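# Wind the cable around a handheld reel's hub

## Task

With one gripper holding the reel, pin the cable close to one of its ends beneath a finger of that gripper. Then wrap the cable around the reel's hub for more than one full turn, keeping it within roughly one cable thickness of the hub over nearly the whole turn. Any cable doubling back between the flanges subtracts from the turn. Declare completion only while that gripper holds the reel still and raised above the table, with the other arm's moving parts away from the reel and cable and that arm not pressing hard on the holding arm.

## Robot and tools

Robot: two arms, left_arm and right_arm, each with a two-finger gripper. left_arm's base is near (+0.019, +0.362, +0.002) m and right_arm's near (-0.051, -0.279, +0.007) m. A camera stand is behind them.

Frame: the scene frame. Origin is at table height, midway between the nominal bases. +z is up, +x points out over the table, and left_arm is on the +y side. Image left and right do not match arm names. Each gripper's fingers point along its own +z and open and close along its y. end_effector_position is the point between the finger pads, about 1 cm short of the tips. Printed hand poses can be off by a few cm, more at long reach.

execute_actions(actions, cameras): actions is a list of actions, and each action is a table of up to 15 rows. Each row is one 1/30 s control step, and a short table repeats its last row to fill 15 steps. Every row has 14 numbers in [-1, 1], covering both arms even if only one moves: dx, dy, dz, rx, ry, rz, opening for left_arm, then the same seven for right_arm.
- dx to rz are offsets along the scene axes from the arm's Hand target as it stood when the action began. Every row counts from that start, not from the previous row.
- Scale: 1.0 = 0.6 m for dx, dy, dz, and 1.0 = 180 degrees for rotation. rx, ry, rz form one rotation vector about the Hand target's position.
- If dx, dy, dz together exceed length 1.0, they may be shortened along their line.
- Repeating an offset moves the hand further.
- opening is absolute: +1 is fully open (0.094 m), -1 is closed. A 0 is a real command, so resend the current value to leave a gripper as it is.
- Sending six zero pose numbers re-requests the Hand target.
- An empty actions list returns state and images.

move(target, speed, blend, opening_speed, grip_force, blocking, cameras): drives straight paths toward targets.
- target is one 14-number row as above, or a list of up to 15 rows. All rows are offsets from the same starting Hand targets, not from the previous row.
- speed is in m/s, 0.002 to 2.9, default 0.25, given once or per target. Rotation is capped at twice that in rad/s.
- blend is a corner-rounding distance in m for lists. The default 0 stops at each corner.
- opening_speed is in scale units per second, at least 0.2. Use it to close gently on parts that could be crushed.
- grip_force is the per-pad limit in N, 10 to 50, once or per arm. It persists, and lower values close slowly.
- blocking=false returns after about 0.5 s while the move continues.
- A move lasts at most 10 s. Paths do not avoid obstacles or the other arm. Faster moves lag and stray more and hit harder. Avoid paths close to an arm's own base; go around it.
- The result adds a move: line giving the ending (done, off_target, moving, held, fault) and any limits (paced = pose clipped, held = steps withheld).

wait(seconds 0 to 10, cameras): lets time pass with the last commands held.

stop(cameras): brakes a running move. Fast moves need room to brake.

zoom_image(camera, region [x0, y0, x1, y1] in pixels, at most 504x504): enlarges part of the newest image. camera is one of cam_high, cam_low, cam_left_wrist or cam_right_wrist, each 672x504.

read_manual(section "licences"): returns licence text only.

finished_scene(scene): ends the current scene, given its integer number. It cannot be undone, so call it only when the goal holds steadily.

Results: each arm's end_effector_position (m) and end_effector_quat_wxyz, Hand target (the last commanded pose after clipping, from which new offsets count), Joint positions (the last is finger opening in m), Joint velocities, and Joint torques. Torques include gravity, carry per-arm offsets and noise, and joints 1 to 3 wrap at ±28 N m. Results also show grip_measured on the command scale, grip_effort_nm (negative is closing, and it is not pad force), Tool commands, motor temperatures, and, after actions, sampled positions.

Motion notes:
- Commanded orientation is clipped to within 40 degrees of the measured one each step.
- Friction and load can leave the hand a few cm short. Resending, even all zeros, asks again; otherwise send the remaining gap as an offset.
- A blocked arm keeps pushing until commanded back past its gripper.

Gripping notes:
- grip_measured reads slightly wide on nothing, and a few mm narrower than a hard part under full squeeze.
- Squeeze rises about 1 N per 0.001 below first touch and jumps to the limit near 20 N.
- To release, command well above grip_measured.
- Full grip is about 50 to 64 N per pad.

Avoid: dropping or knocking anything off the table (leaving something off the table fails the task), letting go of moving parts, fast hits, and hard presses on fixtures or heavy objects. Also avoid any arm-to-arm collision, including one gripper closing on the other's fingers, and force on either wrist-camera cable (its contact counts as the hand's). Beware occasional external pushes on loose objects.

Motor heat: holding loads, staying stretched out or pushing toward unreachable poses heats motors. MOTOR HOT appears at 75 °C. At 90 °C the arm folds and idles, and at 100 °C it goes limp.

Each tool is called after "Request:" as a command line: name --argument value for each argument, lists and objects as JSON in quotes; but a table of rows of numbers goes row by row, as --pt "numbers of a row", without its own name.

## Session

Request:
execute_actions --actions '[]'

Scene clock: 0.00 s.
left_arm: end_effector_position=(+0.4109, +0.3928, +0.1525) grip_measured=+1.000 grip_effort_nm=n/a end_effector_quat_wxyz=(+0.659, -0.084, +0.740, +0.103) | right_arm: end_effector_position=(+0.3450, -0.3016, +0.1179) grip_measured=+1.000 grip_effort_nm=n/a end_effector_quat_wxyz=(+0.604, +0.042, +0.796, +0.006)
Joint positions: left_arm=[-0.12 1.495 0.319 1.059 -0.345 0.002 0.094] | right_arm=[-0.061 1.518 0.341 0.903 -0.027 0.055 0.094]
Joint velocities: within noise
Joint torques (N m): no reading
Motor temperatures (°C): left_arm=[32 35 45 37 32 33 31] | right_arm=[33 36 40 34 31 30 33]
Heat: left arm: 45 °C; right arm: 40 °C.
Hand target: left_arm +0.4117, +0.3929, +0.1545; +0.660, -0.085, +0.740, +0.103 | right_arm +0.3478, -0.3019, +0.1258; +0.613, +0.042, +0.789, +0.005
Tool commands: left_gripper/opening=+1.0 right_gripper/opening=+1.0

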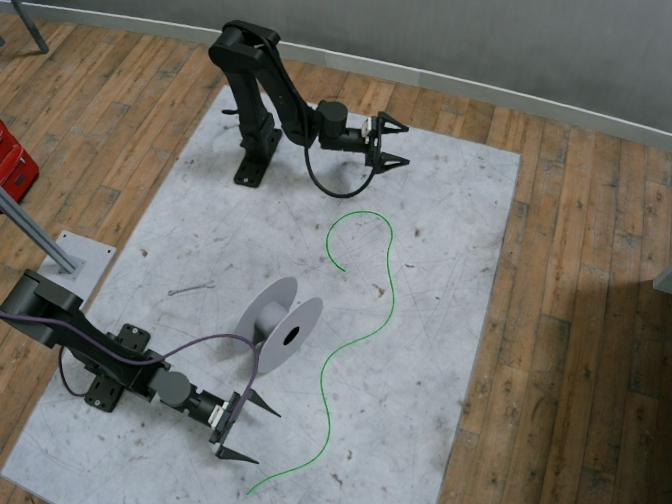

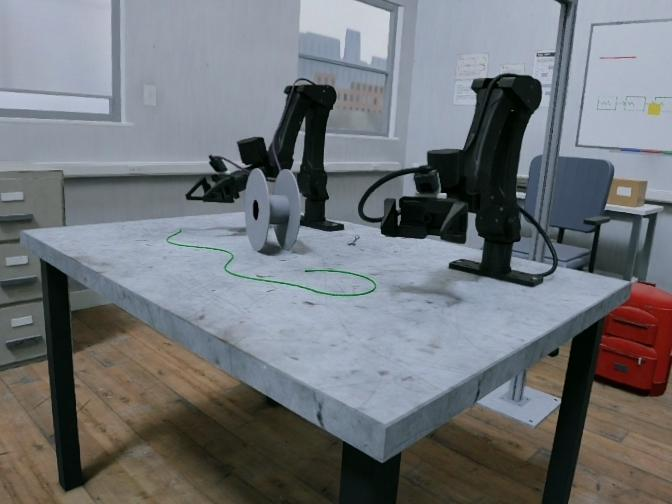

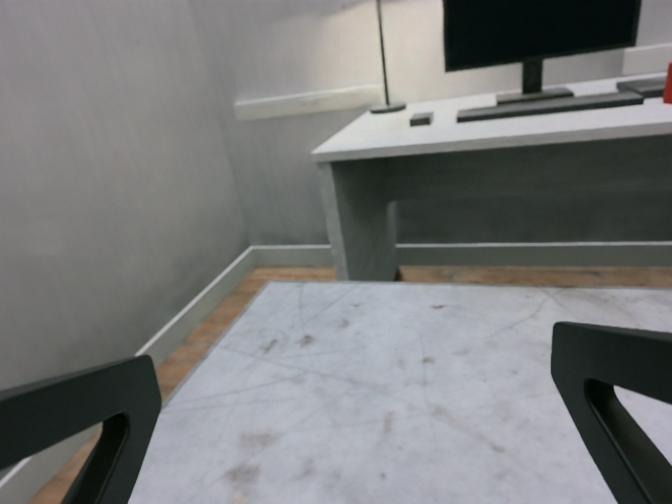

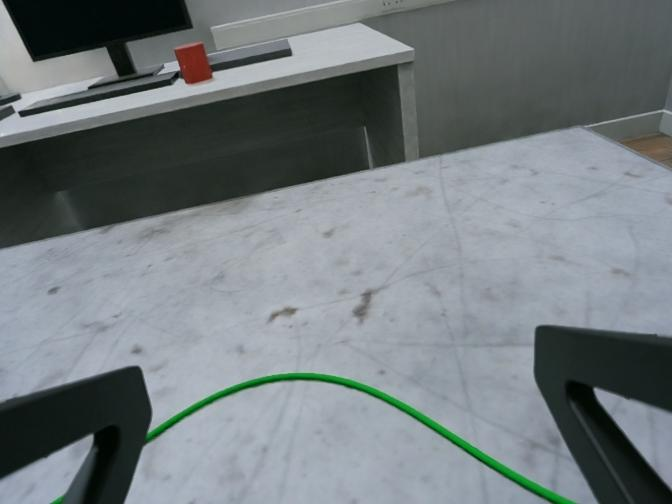

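Request:
zoom_image --camera "cam_high" --region '[220, 190, 420, 400]'

Request:
zoom_image --camera "cam_high" --region '[160, 260, 340, 400]'

Request:
zoom_image --camera "cam_low" --region '[150, 150, 400, 310]'

Scaled by 2.400.

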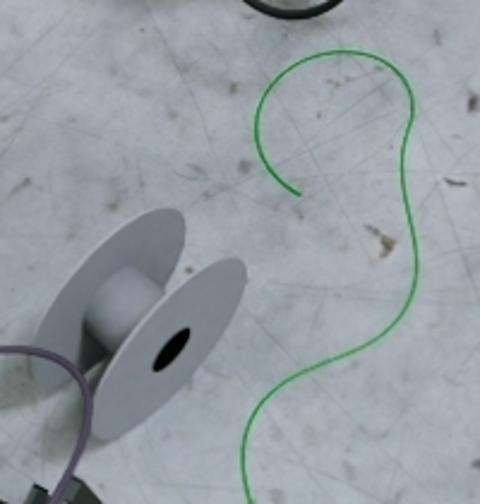

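Scaled by 2.800.

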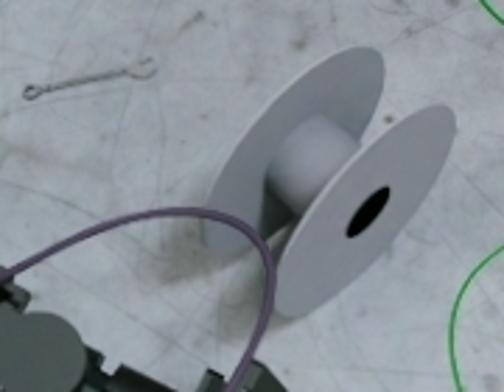

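Scaled by 2.016.

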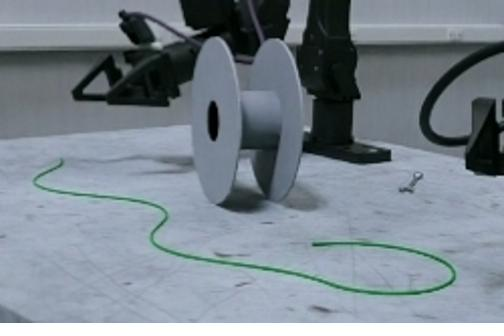

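Request:
execute_actions --actions '[]' --cameras '["all"]'

Scene clock: 398.83 s.
left_arm: end_effector_position=(+0.4109, +0.3928, +0.1525) grip_measured=+1.000 grip_effort_nm=0.00 end_effector_quat_wxyz=(+0.659, -0.084, +0.740, +0.103) | right_arm: end_effector_position=(+0.3450, -0.3016, +0.1179) grip_measured=+1.000 grip_effort_nm=0.00 end_effector_quat_wxyz=(+0.604, +0.042, +0.796, +0.006)
Joint positions: left_arm=[-0.12 1.495 0.319 1.059 -0.345 0.002 0.094] | right_arm=[-0.061 1.518 0.341 0.903 -0.027 0.055 0.094]
Joint velocities: within noise
Joint torques (N m): left_arm=[0.03 -5.3 6.2 1.84 -0.04 0] | right_arm=[-0.08 -4.81 5.68 2.5 -0.06 -0.02]
Motor temperatures (°C): left_arm=[32 37 45 50 32 33 30] | right_arm=[33 36 40 44 31 30 32]
Heat: left arm: 50 °C; right arm: 44 °C.
Hand target: left_arm +0.4117, +0.3929, +0.1545; +0.660, -0.085, +0.740, +0.103 | right_arm +0.3478, -0.3019, +0.1258; +0.613, +0.042, +0.789, +0.005
Tool commands: left_gripper/opening=+1.0 right_gripper/opening=+1.0

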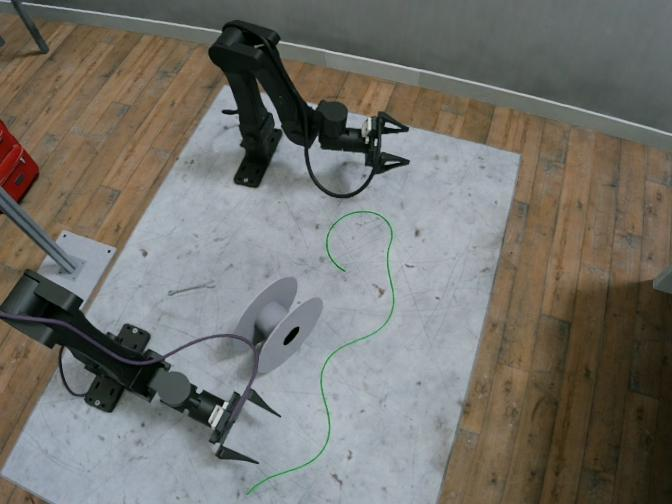

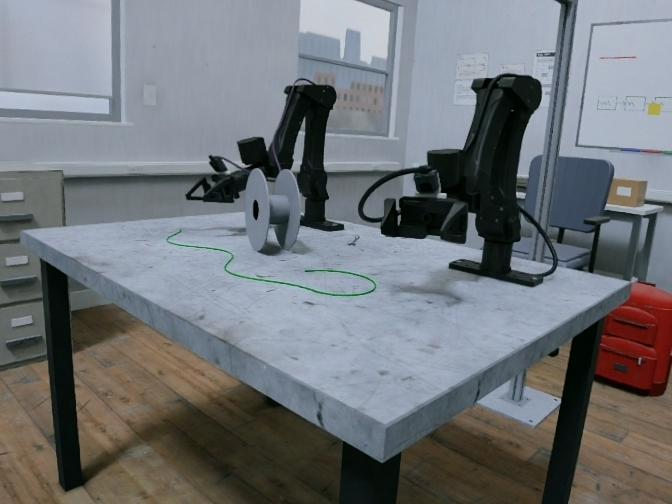

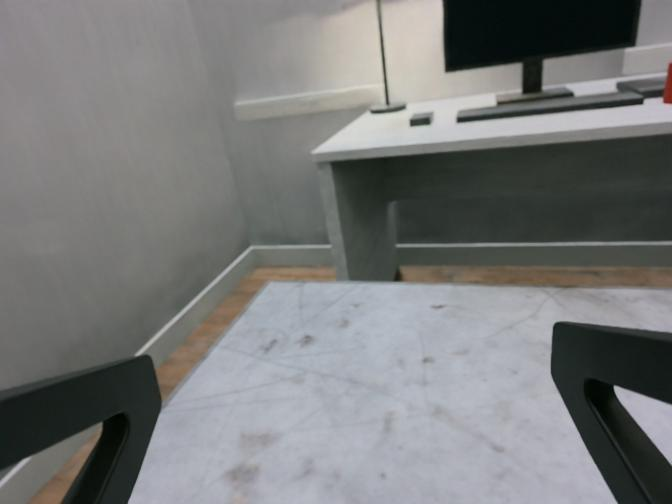

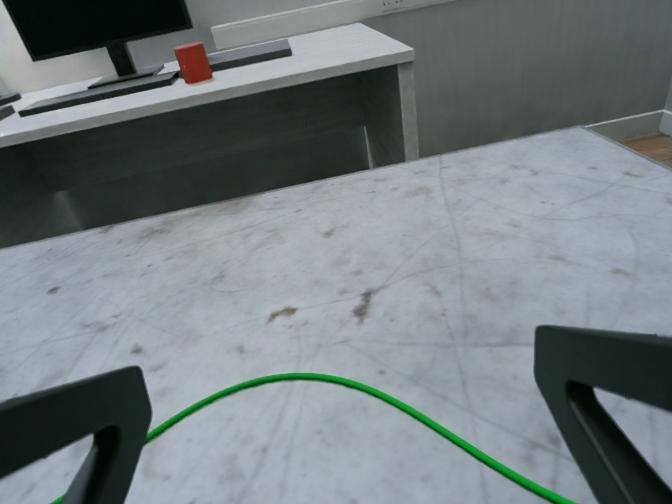

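Request:
zoom_image --camera "cam_high" --region '[180, 200, 420, 380]'

Request:
zoom_image --camera "cam_low" --region '[150, 120, 420, 320]'

Scaled by 2.100.

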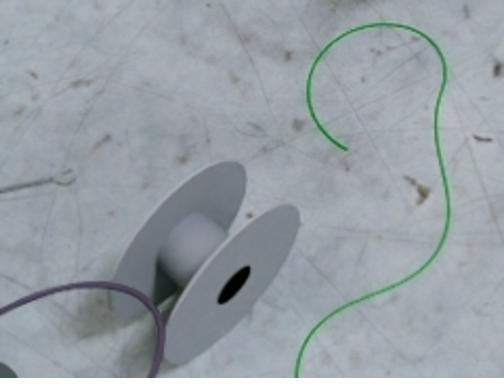

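Scaled by 1.867.

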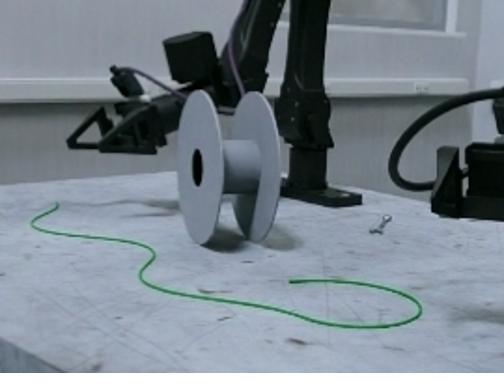

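Request:
move --target '[0,0,0,0,0,0,1,-0.18,0.0865,0.390,-0.0496,0.0425,0.392,0.5]' --speed 0.25 --cameras '["cam_right_wrist","cam_high"]'

Scene clock: 678.90 s.
left_arm: end_effector_position=(+0.4109, +0.3928, +0.1525) grip_measured=+1.000 grip_effort_nm=0.00 end_effector_quat_wxyz=(+0.659, -0.084, +0.740, +0.103) | right_arm: end_effector_position=(+0.2422, -0.2514, +0.3493) grip_measured=+0.503 grip_effort_nm=-0.15 end_effector_quat_wxyz=(+0.487, -0.417, +0.728, +0.242)
Joint positions: left_arm=[-0.12 1.495 0.319 1.059 -0.345 0.002 0.094] | right_arm=[-0.489 1.443 1.632 -1.561 -1.14 -1.413 0.071]
Joint torques (N m): left_arm=[-0.05 -5.23 6.13 1.86 -0.05 0] | right_arm=[-0.05 -4.25 7.69 0.54 -0.74 -0.14]
Heat: left arm: 52 °C; right arm: 44 °C.
Hand target: left_arm +0.4117, +0.3929, +0.1545; +0.660, -0.085, +0.740, +0.103 | right_arm +0.2398, -0.2499, +0.3597; +0.447, -0.465, +0.703, +0.298
Off the commanded pose: left_arm 0.002 m, 0 deg | right_arm 0.011 m, 10 deg.
joint sent to its limit (right arm) — joint 4 (wrist pitch), lower limit. The joint targets are off in orientation, not in position.
move: off_target (right_arm)
Images, in order (width x height): cam_high 672x504, cam_right_wrist 672x504.

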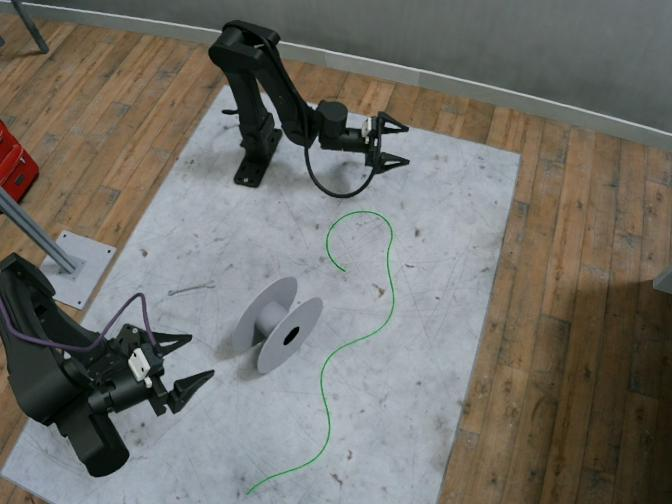

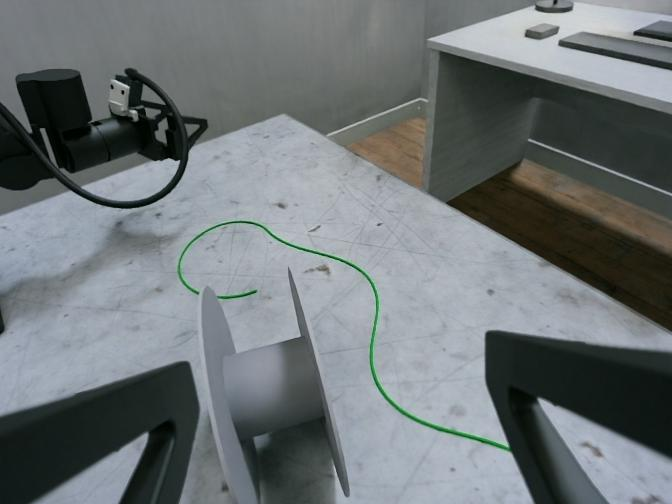

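Request:
zoom_image --camera "cam_right_wrist" --region '[170, 250, 400, 504]'

Scaled by 1.984.

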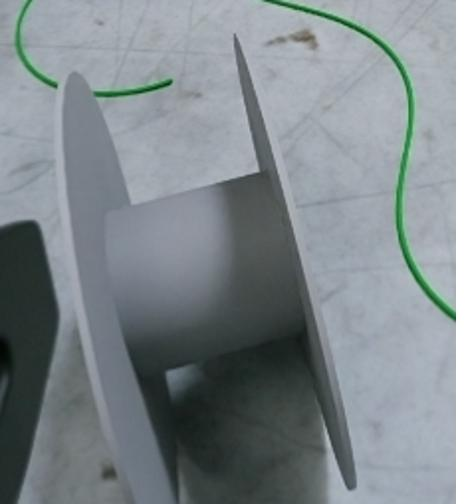

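Request:
move --target '[0,0,0,0,0,0,1,0.064,0.1693,-0.1362,0,0,0.0222,-0.1]' --speed 0.2 --cameras '["cam_right_wrist","cam_high","cam_low"]'

Scene clock: 756.87 s.
left_arm: end_effector_position=(+0.4109, +0.3928, +0.1525) grip_measured=+1.000 grip_effort_nm=0.00 end_effector_quat_wxyz=(+0.659, -0.084, +0.740, +0.103) | right_arm: end_effector_position=(+0.2799, -0.1515, +0.2794) grip_measured=-0.097 grip_effort_nm=-0.15 end_effector_quat_wxyz=(+0.437, -0.493, +0.689, +0.302)
Joint positions: left_arm=[-0.12 1.495 0.319 1.059 -0.345 0.002 0.094] | right_arm=[-0.083 1.477 1.366 -0.986 -1.059 -1.055 0.042]
Joint torques (N m): left_arm=[0.09 -5.29 6.24 1.86 -0.04 0] | right_arm=[0.42 -5.04 5.15 1.34 -0.7 0.07]
Motor temperatures (°C): left_arm=[32 37 45 53 32 33 30] | right_arm=[33 35 43 37 32 30 32]
Heat: left arm: 53 °C; right arm: 43 °C.
Hand target: left_arm +0.4117, +0.3929, +0.1545; +0.660, -0.085, +0.740, +0.103 | right_arm +0.2782, -0.1484, +0.2780; +0.437, -0.490, +0.686, +0.313
Off the commanded pose: left_arm 0.002 m, 0 deg | right_arm 0.004 m, 1 deg.
move: done
Images, in order (width x height): cam_high 672x504, cam_low 672x504, cam_right_wrist 672x504.

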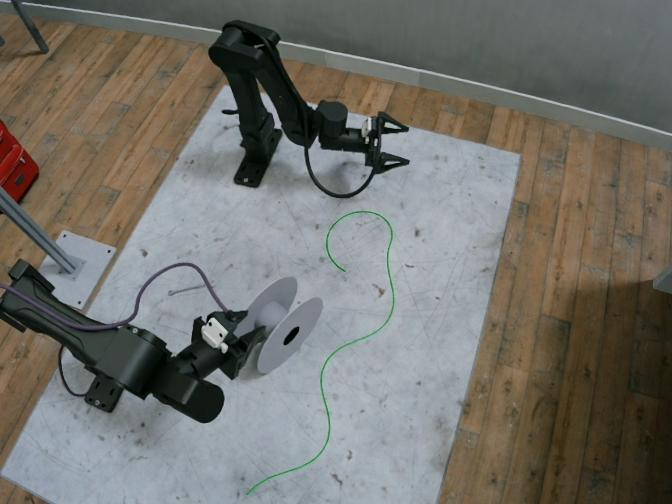

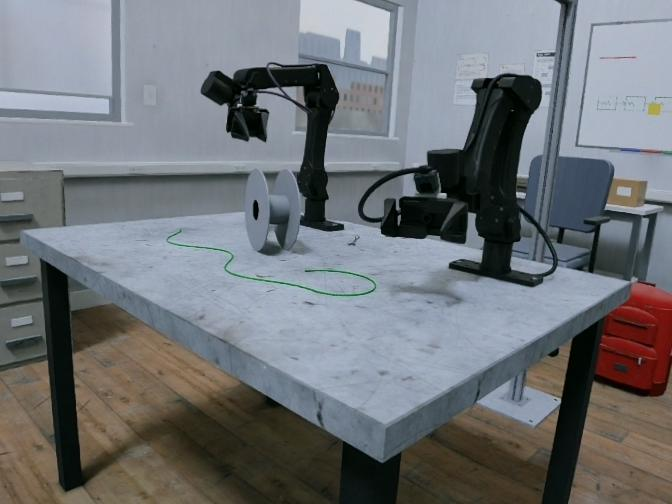

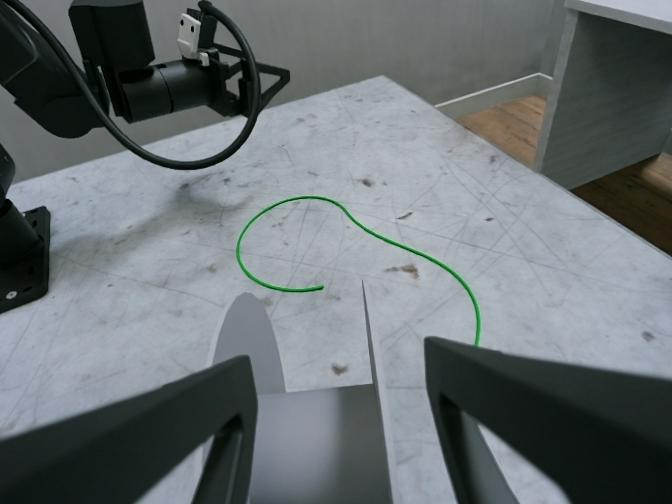

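Request:
zoom_image --camera "cam_right_wrist" --region '[200, 260, 460, 504]'

Scaled by 1.938.

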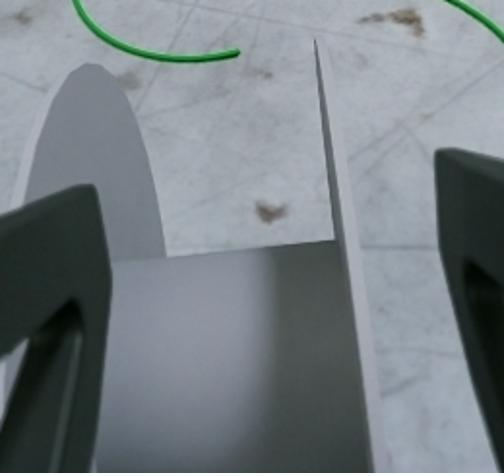

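Request:
move --target '[0,0,0,0,0,0,1,-0.0073,0.0377,-0.10,0,0,0,0.06]' --speed 0.12 --cameras '["cam_right_wrist","cam_low"]'

Scene clock: 885.57 s.
left_arm: end_effector_position=(+0.4109, +0.3928, +0.1525) grip_measured=+1.000 grip_effort_nm=0.00 end_effector_quat_wxyz=(+0.659, -0.084, +0.740, +0.103) | right_arm: end_effector_position=(+0.2796, -0.1291, +0.2093) grip_measured=+0.057 grip_effort_nm=0.15 end_effector_quat_wxyz=(+0.426, -0.486, +0.697, +0.310)
Joint positions: left_arm=[-0.12 1.495 0.319 1.059 -0.345 0.002 0.094] | right_arm=[-0.003 1.463 1.068 -0.613 -1.018 -0.912 0.05]
Joint torques (N m): left_arm=[0.03 -5.22 6.23 1.87 -0.04 0] | right_arm=[0.58 -7.53 5.31 1.51 -0.69 0.08]
Heat: left arm: 53 °C; right arm: 40 °C.
Hand target: left_arm +0.4117, +0.3929, +0.1545; +0.660, -0.085, +0.740, +0.103 | right_arm +0.2739, -0.1257, +0.2180; +0.437, -0.490, +0.686, +0.313
Off the commanded pose: left_arm 0.002 m, 0 deg | right_arm 0.011 m, 2 deg.
move: off_target (right_arm)
Images, in order (width x height): cam_low 672x504, cam_right_wrist 672x504.

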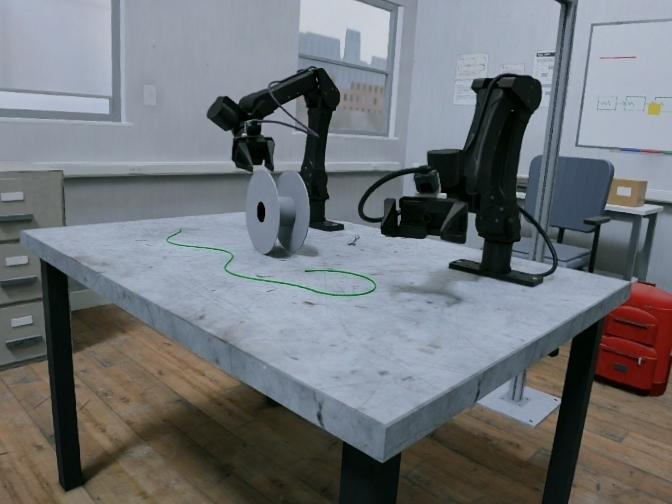

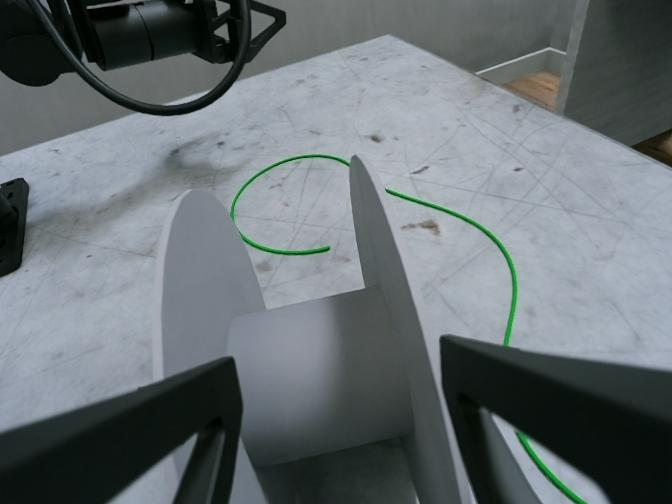

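Request:
zoom_image --camera "cam_right_wrist" --region '[150, 140, 500, 504]'

Scaled by 1.385.

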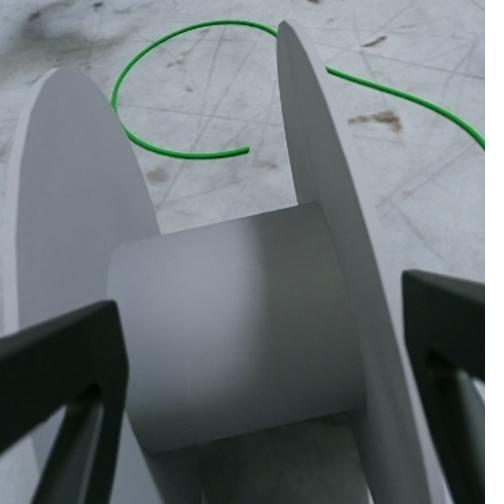

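Request:
move --target '[0,0,0,0,0,0,1,0.028,0.0368,0.0117,0,0,0.0306,0.06]' --speed 0.1 --cameras '["cam_right_wrist","cam_low"]'

Request:
zoom_image --camera "cam_right_wrist" --region '[150, 140, 500, 504]'

Scene clock: 956.27 s.
left_arm: end_effector_position=(+0.4109, +0.3928, +0.1525) grip_measured=+1.000 grip_effort_nm=0.00 end_effector_quat_wxyz=(+0.659, -0.084, +0.740, +0.103) | right_arm: end_effector_position=(+0.2895, -0.1088, +0.2147) grip_measured=+0.057 grip_effort_nm=0.15 end_effector_quat_wxyz=(+0.417, -0.516, +0.676, +0.321)
Joint positions: left_arm=[-0.12 1.495 0.319 1.059 -0.345 0.002 0.094] | right_arm=[0.056 1.544 1.17 -0.651 -1.021 -0.948 0.05]
Joint torques (N m): left_arm=[0.03 -5.27 6.12 1.86 -0.05 0] | right_arm=[0.36 -4.78 9.37 1.12 -0.83 -0.15]
Heat: left arm: 53 °C; right arm: 41 °C.
Hand target: left_arm +0.4117, +0.3929, +0.1545; +0.660, -0.085, +0.740, +0.103 | right_arm +0.2907, -0.1037, +0.2251; +0.421, -0.522, +0.662, +0.334
Off the commanded pose: left_arm 0.002 m, 0 deg | right_arm 0.012 m, 2 deg.
move: off_target (right_arm)
Images, in order (width x height): cam_low 672x504, cam_right_wrist 672x504.

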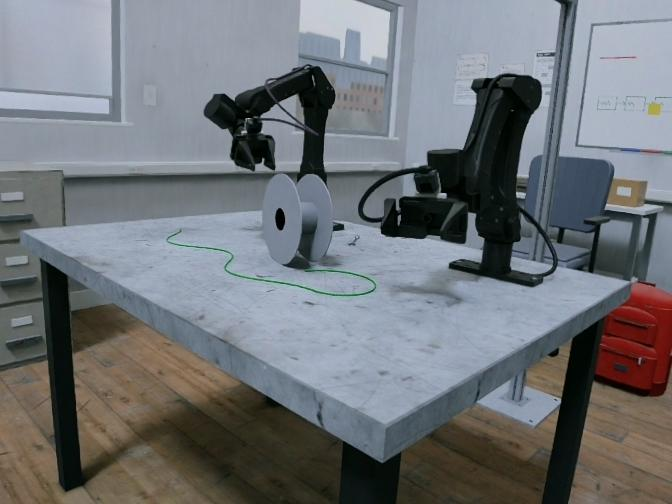

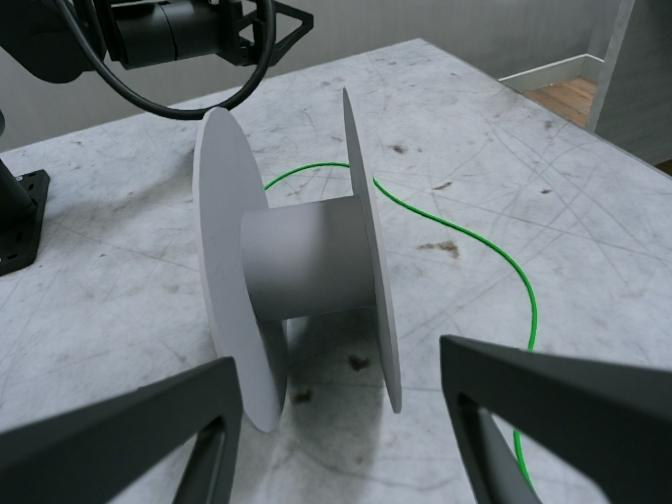

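Scaled by 1.385.

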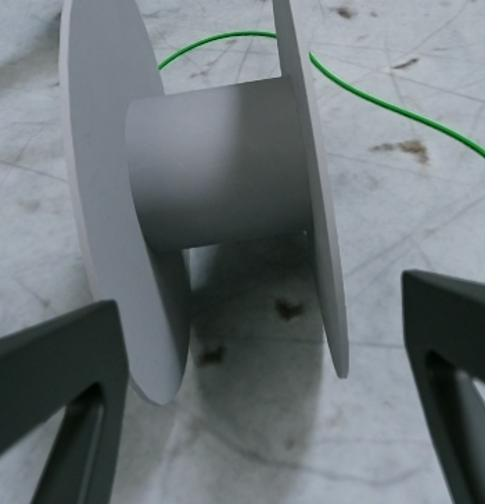

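Request:
wait --seconds 0.1 --cameras '["cam_high","cam_left_wrist"]'

Request:
zoom_image --camera "cam_high" --region '[200, 180, 440, 380]'

Scene clock: 980.93 s.
left_arm: end_effector_position=(+0.4109, +0.3928, +0.1525) grip_measured=+1.000 grip_effort_nm=0.00 end_effector_quat_wxyz=(+0.659, -0.084, +0.740, +0.103) | right_arm: end_effector_position=(+0.2895, -0.1088, +0.2147) grip_measured=+0.057 grip_effort_nm=0.15 end_effector_quat_wxyz=(+0.417, -0.516, +0.676, +0.321)
Joint positions: left_arm=[-0.12 1.495 0.319 1.059 -0.345 0.002 0.094] | right_arm=[0.056 1.544 1.17 -0.652 -1.021 -0.949 0.05]
Joint torques (N m): left_arm=[-0.02 -5.29 6.24 1.85 -0.06 0.01] | right_arm=[0.38 -4.68 9.25 1.14 -0.81 -0.19]
Heat: left arm: 53 °C; right arm: 43 °C.
Hand target: left_arm +0.4117, +0.3929, +0.1545; +0.660, -0.085, +0.740, +0.103 | right_arm +0.2907, -0.1037, +0.2251; +0.421, -0.522, +0.662, +0.334
Tool commands: left_gripper/opening=+1.0 right_gripper/opening=+0.06
Off the commanded pose: left_arm 0.002 m, 0 deg | right_arm 0.012 m, 2 deg.
wait: 0.10 s; at rest from the start
Images, in order (width x height): cam_high 672x504, cam_left_wrist 672x504.

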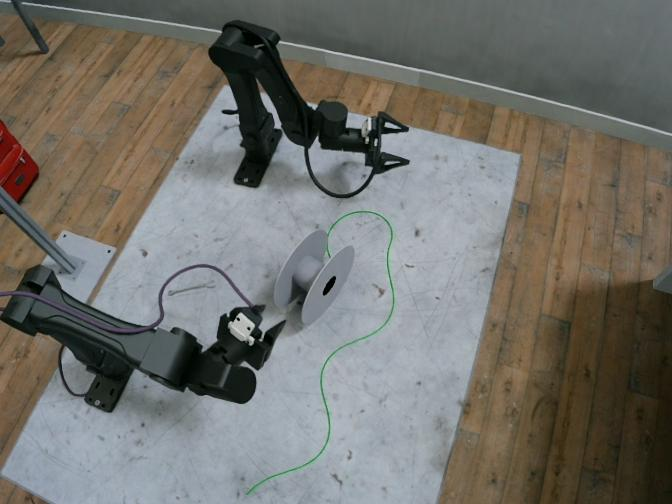

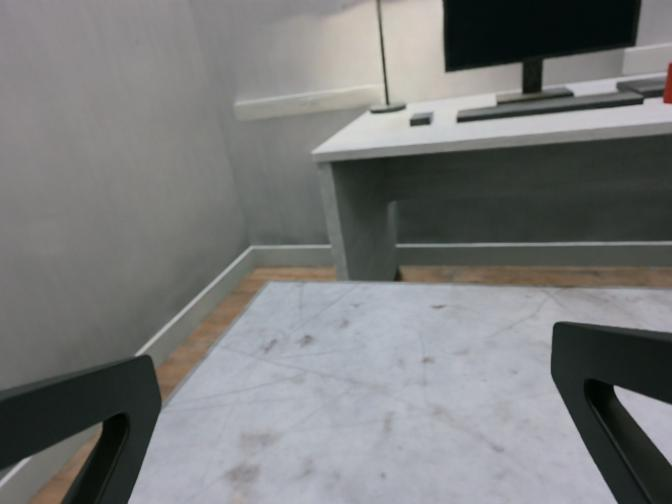

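Scaled by 2.100.

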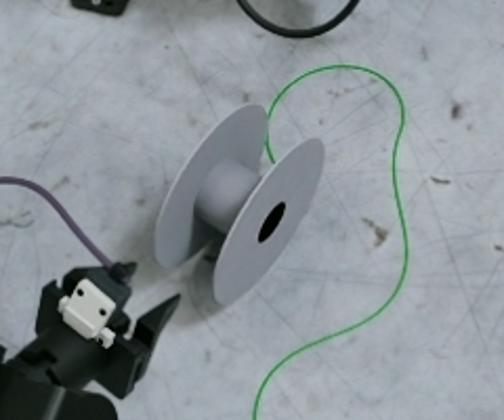

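Request:
move --target '[0,0,0,0,0,0,1,0.0765,0.174,-0.1167,-0.0049,-0.018,0,0.19]' --speed 0.08 --cameras '["cam_right_wrist","cam_low"]'

Request:
zoom_image --camera "cam_right_wrist" --region '[150, 140, 500, 504]'

Scene clock: 1028.20 s.
left_arm: end_effector_position=(+0.4109, +0.3928, +0.1525) grip_measured=+1.000 grip_effort_nm=0.00 end_effector_quat_wxyz=(+0.659, -0.084, +0.740, +0.103) | right_arm: end_effector_position=(+0.3357, -0.0028, +0.1564) grip_measured=+0.187 grip_effort_nm=0.15 end_effector_quat_wxyz=(+0.436, -0.535, +0.655, +0.307)
Joint positions: left_arm=[-0.12 1.495 0.319 1.059 -0.345 0.002 0.094] | right_arm=[0.343 1.798 1.138 -0.04 -0.836 -0.63 0.056]
Joint torques (N m): left_arm=[-0.02 -5.26 6.24 1.87 -0.04 -0.01] | right_arm=[0.36 -6.87 6.65 2.03 -0.45 0.07]
Heat: left arm: 53 °C; right arm: 44 °C.
Hand target: left_arm +0.4117, +0.3929, +0.1545; +0.660, -0.085, +0.740, +0.103 | right_arm +0.3365, +0.0007, +0.1551; +0.436, -0.535, +0.652, +0.314
Off the commanded pose: left_arm 0.002 m, 0 deg | right_arm 0.004 m, 1 deg.
move: done
Images, in order (width x height): cam_low 672x504, cam_right_wrist 672x504.

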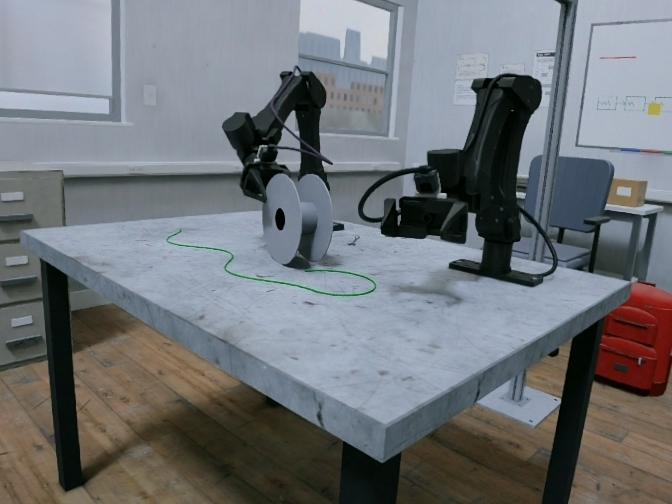

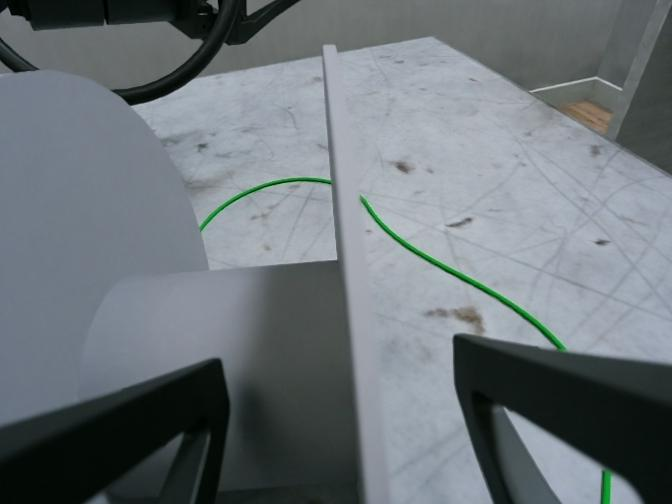

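Scaled by 1.385.

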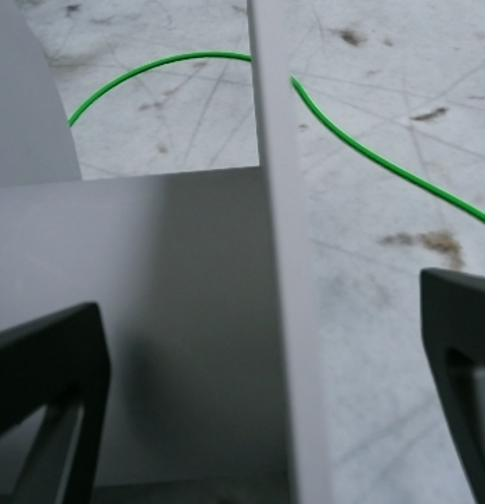

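Request:
move --target '[0,0,0,0,0,0,1,-0.005,-0.014,0.003,0,0,0,-1]' --speed 0.05 --opening_speed 0.6 --cameras '["cam_right_wrist","cam_low"]'

Scene clock: 1055.23 s.
left_arm: end_effector_position=(+0.4109, +0.3928, +0.1525) grip_measured=+1.000 grip_effort_nm=0.00 end_effector_quat_wxyz=(+0.659, -0.084, +0.740, +0.103) | right_arm: end_effector_position=(+0.3371, -0.0061, +0.1571) grip_measured=-0.923 grip_effort_nm=-1.01 end_effector_quat_wxyz=(+0.436, -0.532, +0.656, +0.309)
Joint positions: left_arm=[-0.12 1.495 0.319 1.059 -0.345 0.002 0.094] | right_arm=[0.333 1.798 1.138 -0.041 -0.846 -0.629 0.004]
Joint torques (N m): left_arm=[0.02 -5.29 6.22 1.87 -0.03 -0.01] | right_arm=[-0.43 -8.39 5.46 1.84 -0.46 -0.11]
Heat: left arm: 53 °C; right arm: 43 °C.
Hand target: left_arm +0.4117, +0.3929, +0.1545; +0.660, -0.085, +0.740, +0.103 | right_arm +0.3336, -0.0077, +0.1569; +0.436, -0.535, +0.652, +0.314
Off the commanded pose: left_arm 0.002 m, 0 deg | right_arm 0.004 m, 1 deg.
move: done
Images, in order (width x height): cam_low 672x504, cam_right_wrist 672x504.

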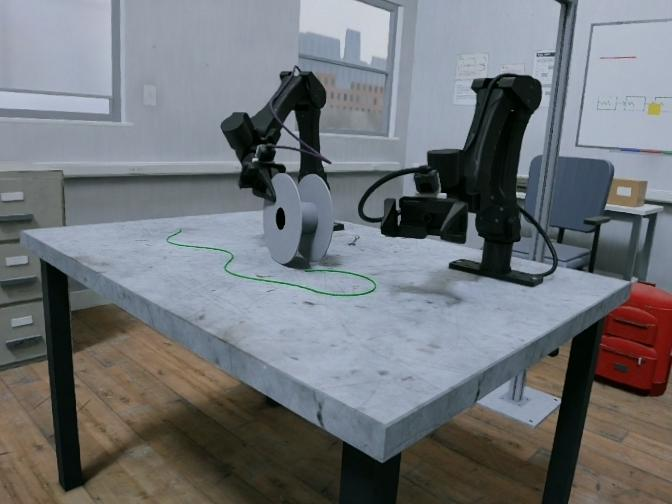

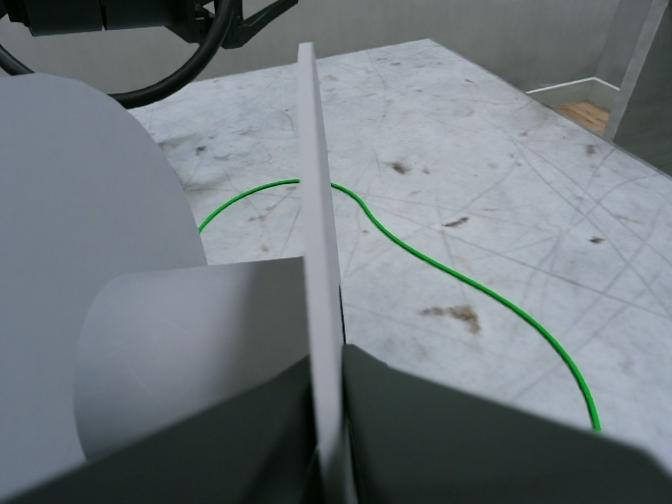

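Request:
move --pt "0 0 0 0 0 0 1 0 0 0.083 0 0 0 -1" --pt "0 0 0 0 0 0 1 -0.06 -0.21 0.083 0 0 0 -1" --speed 0.12 --blend '[0.02,0]' --cameras '["cam_right_wrist","cam_low","cam_high"]'

Scene clock: 1073.23 s.
left_arm: end_effector_position=(+0.4109, +0.3928, +0.1525) grip_measured=+1.000 grip_effort_nm=0.00 end_effector_quat_wxyz=(+0.659, -0.084, +0.740, +0.103) | right_arm: end_effector_position=(+0.3004, -0.1398, +0.1761) grip_measured=-0.923 grip_effort_nm=-1.03 end_effector_quat_wxyz=(+0.405, -0.530, +0.682, +0.300)
Joint positions: left_arm=[-0.12 1.495 0.319 1.059 -0.345 0.002 0.094] | right_arm=[-0.031 1.639 1.164 -0.711 -1.011 -1.149 0.004]
Joint torques (N m): left_arm=[-0.01 -5.27 6.17 1.87 -0.04 -0.01] | right_arm=[-0.21 -9.03 8.25 0.97 -1.21 -0.04]
Heat: left arm: 53 °C; right arm: 42 °C.
Hand target: left_arm +0.4117, +0.3929, +0.1545; +0.660, -0.085, +0.740, +0.103 | right_arm +0.2976, -0.1337, +0.2066; +0.436, -0.535, +0.652, +0.314
Off the commanded pose: left_arm 0.002 m, 0 deg | right_arm 0.031 m, 5 deg.
move: off_target (right_arm)
Images, in order (width x height): cam_high 672x504, cam_low 672x504, cam_right_wrist 672x504.

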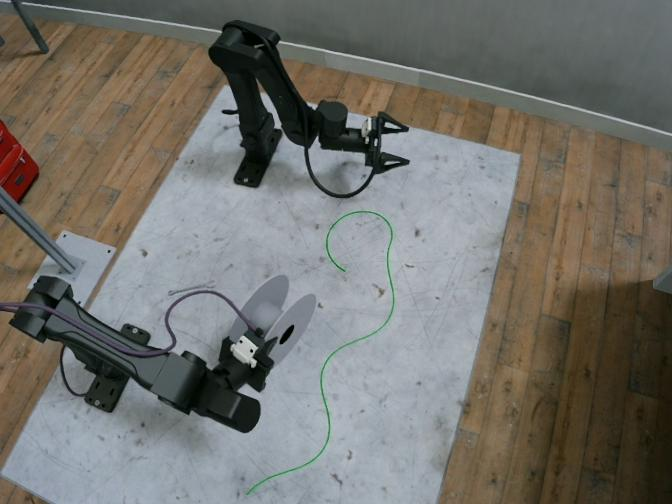

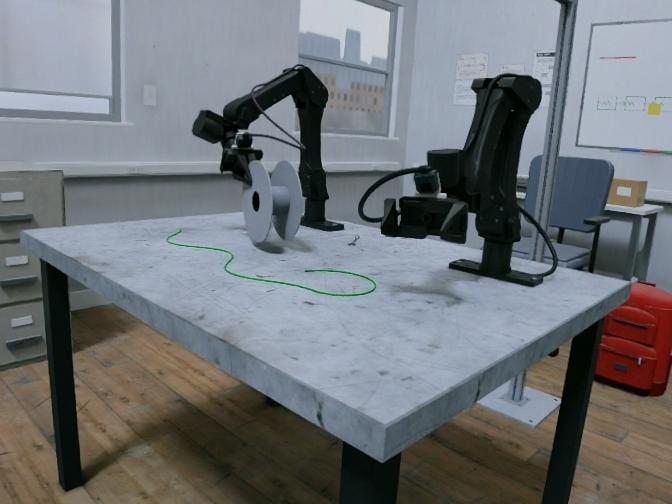

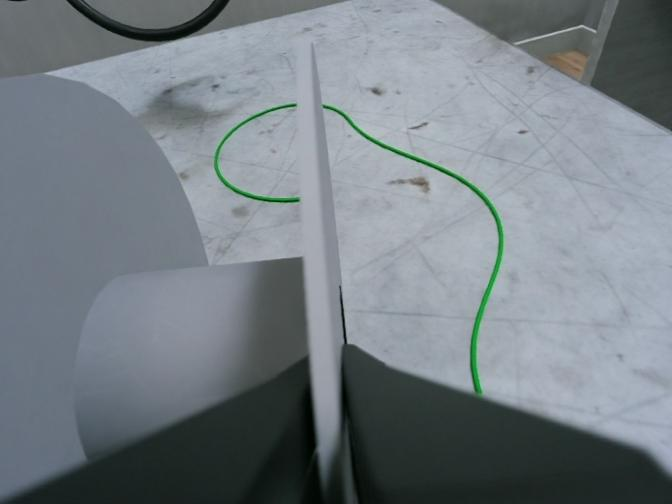

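Request:
move --target '[-0.2545,-0.264,-0.0075,0.3212,0.4167,-0.4688,-0.3,0,0,0,0,0,0,-1]' --speed 0.3 --cameras '["cam_left_wrist","cam_high"]'

Scene clock: 1252.43 s.
left_arm: end_effector_position=(+0.2590, +0.2353, +0.1487) grip_measured=-0.297 grip_effort_nm=-0.15 end_effector_quat_wxyz=(+0.010, +0.722, +0.692, +0.002) | right_arm: end_effector_position=(+0.3000, -0.1397, +0.1760) grip_measured=-0.923 grip_effort_nm=-1.03 end_effector_quat_wxyz=(+0.405, -0.531, +0.682, +0.300)
Joint positions: left_arm=[-0.529 1.55 1.368 -1.369 0.001 1.124 0.033] | right_arm=[-0.031 1.639 1.164 -0.713 -1.011 -1.15 0.004]
Joint torques (N m): left_arm=[-0.31 -4.74 8.57 0.07 -0.02 0.09] | right_arm=[-0.28 -8.88 8.23 0.98 -1.26 -0.09]
Motor temperatures (°C): left_arm=[32 38 45 53 32 33 30] | right_arm=[33 40 45 32 36 30 35]
Heat: left arm: 53 °C; right arm: 45 °C.
Hand target: left_arm +0.2590, +0.2345, +0.1500; +0.000, +0.725, +0.688, +0.000 | right_arm +0.2976, -0.1337, +0.2067; +0.436, -0.535, +0.652, +0.314
Off the commanded pose: left_arm 0.001 m, 1 deg | right_arm 0.031 m, 5 deg.
move: off_target (right_arm)
Images, in order (width x height): cam_high 672x504, cam_left_wrist 672x504.

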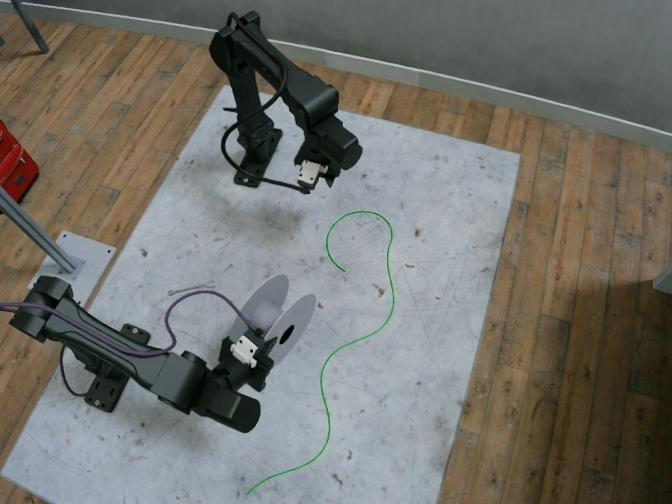

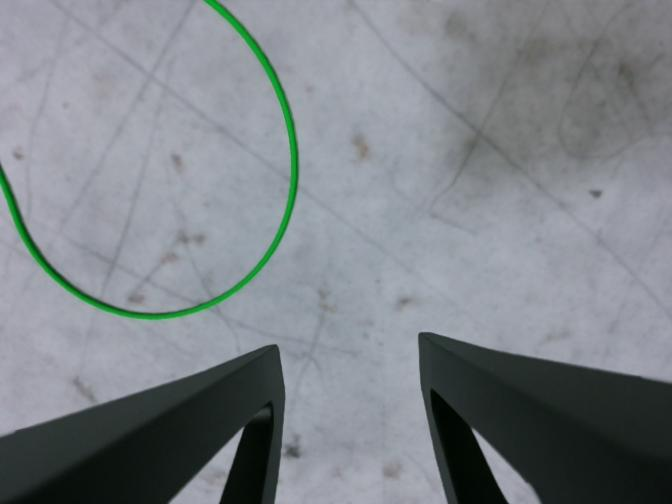

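Request:
move --target '[0.0333,-0.0708,-0.175,0,0,0,-0.3,0,0,0,0,0,0,-1]' --speed 0.2 --cameras '["cam_left_wrist"]'

Scene clock: 1289.03 s.
left_arm: end_effector_position=(+0.2800, +0.1927, +0.0520) grip_measured=-0.297 grip_effort_nm=-0.15 end_effector_quat_wxyz=(+0.007, +0.726, +0.688, +0.002) | right_arm: end_effector_position=(+0.3000, -0.1397, +0.1760) grip_measured=-0.923 grip_effort_nm=-1.03 end_effector_quat_wxyz=(+0.405, -0.531, +0.682, +0.300)
Joint positions: left_arm=[-0.62 1.751 1.198 -1.003 0 1.047 0.033] | right_arm=[-0.031 1.639 1.164 -0.713 -1.011 -1.15 0.004]
Joint torques (N m): left_arm=[-0.39 -6.54 5.91 0.34 -0.01 -0.07] | right_arm=[-0.21 -9.09 8.27 0.93 -1.26 -0.09]
Motor temperatures (°C): left_arm=[32 38 46 47 32 33 30] | right_arm=[33 40 46 32 36 30 35]
Heat: left arm: 47 °C; right arm: 46 °C.
Hand target: left_arm +0.2789, +0.1920, +0.0450; +0.000, +0.725, +0.688, +0.000 | right_arm +0.2976, -0.1337, +0.2067; +0.436, -0.535, +0.652, +0.314
Off the commanded pose: left_arm 0.007 m, 1 deg | right_arm 0.031 m, 5 deg.
move: off_target (right_arm)
Images, in order (width x height): cam_left_wrist 672x504.

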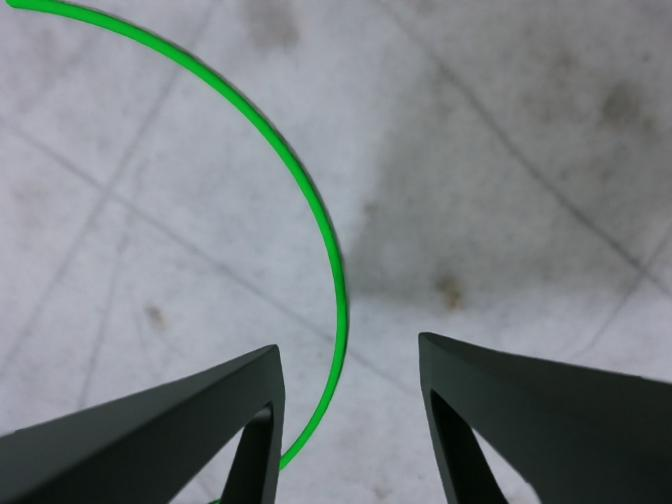

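Request:
move --target '[0,0,-0.052,0,0,0,-0.3,0,0,0,0,0,0,-1]' --speed 0.06 --cameras '["cam_left_wrist"]'

Scene clock: 1306.67 s.
left_arm: end_effector_position=(+0.2819, +0.1914, +0.0231) grip_measured=-0.297 grip_effort_nm=-0.15 end_effector_quat_wxyz=(+0.011, +0.726, +0.688, +0.003) | right_arm: end_effector_position=(+0.3000, -0.1397, +0.1760) grip_measured=-0.923 grip_effort_nm=-1.03 end_effector_quat_wxyz=(+0.405, -0.531, +0.682, +0.300)
Joint positions: left_arm=[-0.62 1.792 1.125 -0.881 0 1.047 0.033] | right_arm=[-0.031 1.639 1.164 -0.713 -1.011 -1.15 0.004]
Joint torques (N m): left_arm=[-0.28 -6.35 5.49 0.38 0 -0.04] | right_arm=[-0.21 -8.96 8.16 0.95 -1.21 -0.08]
Heat: left arm: 46 °C; right arm: 46 °C.
Hand target: left_arm +0.2788, +0.1920, +0.0138; +0.000, +0.726, +0.688, +0.000 | right_arm +0.2976, -0.1337, +0.2066; +0.436, -0.535, +0.652, +0.314
Off the commanded pose: left_arm 0.010 m, 1 deg | right_arm 0.031 m, 5 deg.
move: off_target (right_arm)
Images, in order (width x height): cam_left_wrist 672x504.

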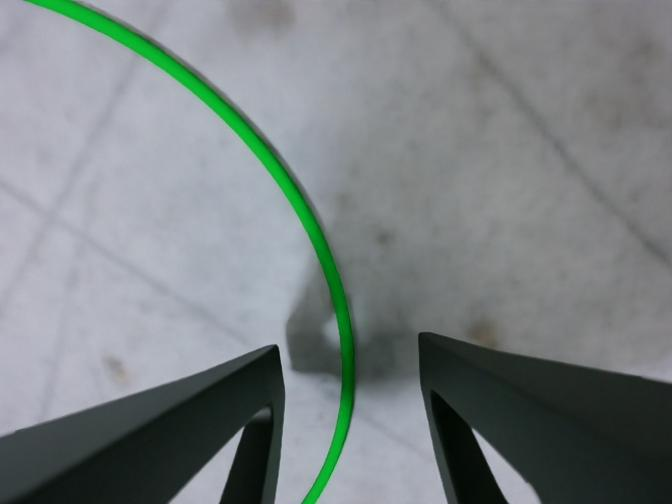

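Request:
move --target '[-0.003,0,-0.012,0,0,0,-0.3,0,0,0,0,0,0,-1]' --speed 0.06 --cameras '["cam_left_wrist"]'

Scene clock: 1312.47 s.
left_arm: end_effector_position=(+0.2815, +0.1907, +0.0184) grip_measured=-0.297 grip_effort_nm=-0.15 end_effector_quat_wxyz=(+0.015, +0.726, +0.688, +0.004) | right_arm: end_effector_position=(+0.3000, -0.1397, +0.1760) grip_measured=-0.923 grip_effort_nm=-1.03 end_effector_quat_wxyz=(+0.405, -0.531, +0.682, +0.300)
Joint positions: left_arm=[-0.622 1.792 1.104 -0.851 0 1.044 0.033] | right_arm=[-0.031 1.639 1.164 -0.713 -1.011 -1.15 0.004]
Joint torques (N m): left_arm=[-0.38 -5.61 5.26 0.36 -0.01 -0.04] | right_arm=[-0.31 -9.05 8.31 0.95 -1.27 -0.1]
Heat: left arm: 46 °C; right arm: 46 °C.
Hand target: left_arm +0.2771, +0.1919, +0.0066; +0.000, +0.726, +0.688, +0.000 | right_arm +0.2976, -0.1337, +0.2066; +0.436, -0.535, +0.652, +0.314
Off the commanded pose: left_arm 0.013 m, 2 deg | right_arm 0.031 m, 5 deg.
move: off_target (left_arm, right_arm)
Images, in order (width x height): cam_left_wrist 672x504.

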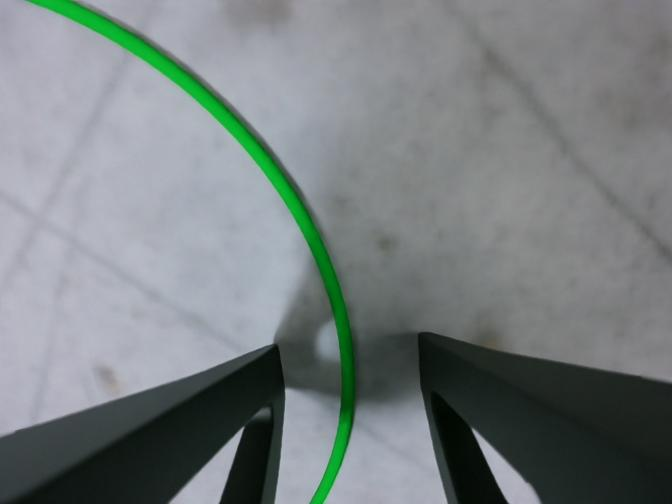

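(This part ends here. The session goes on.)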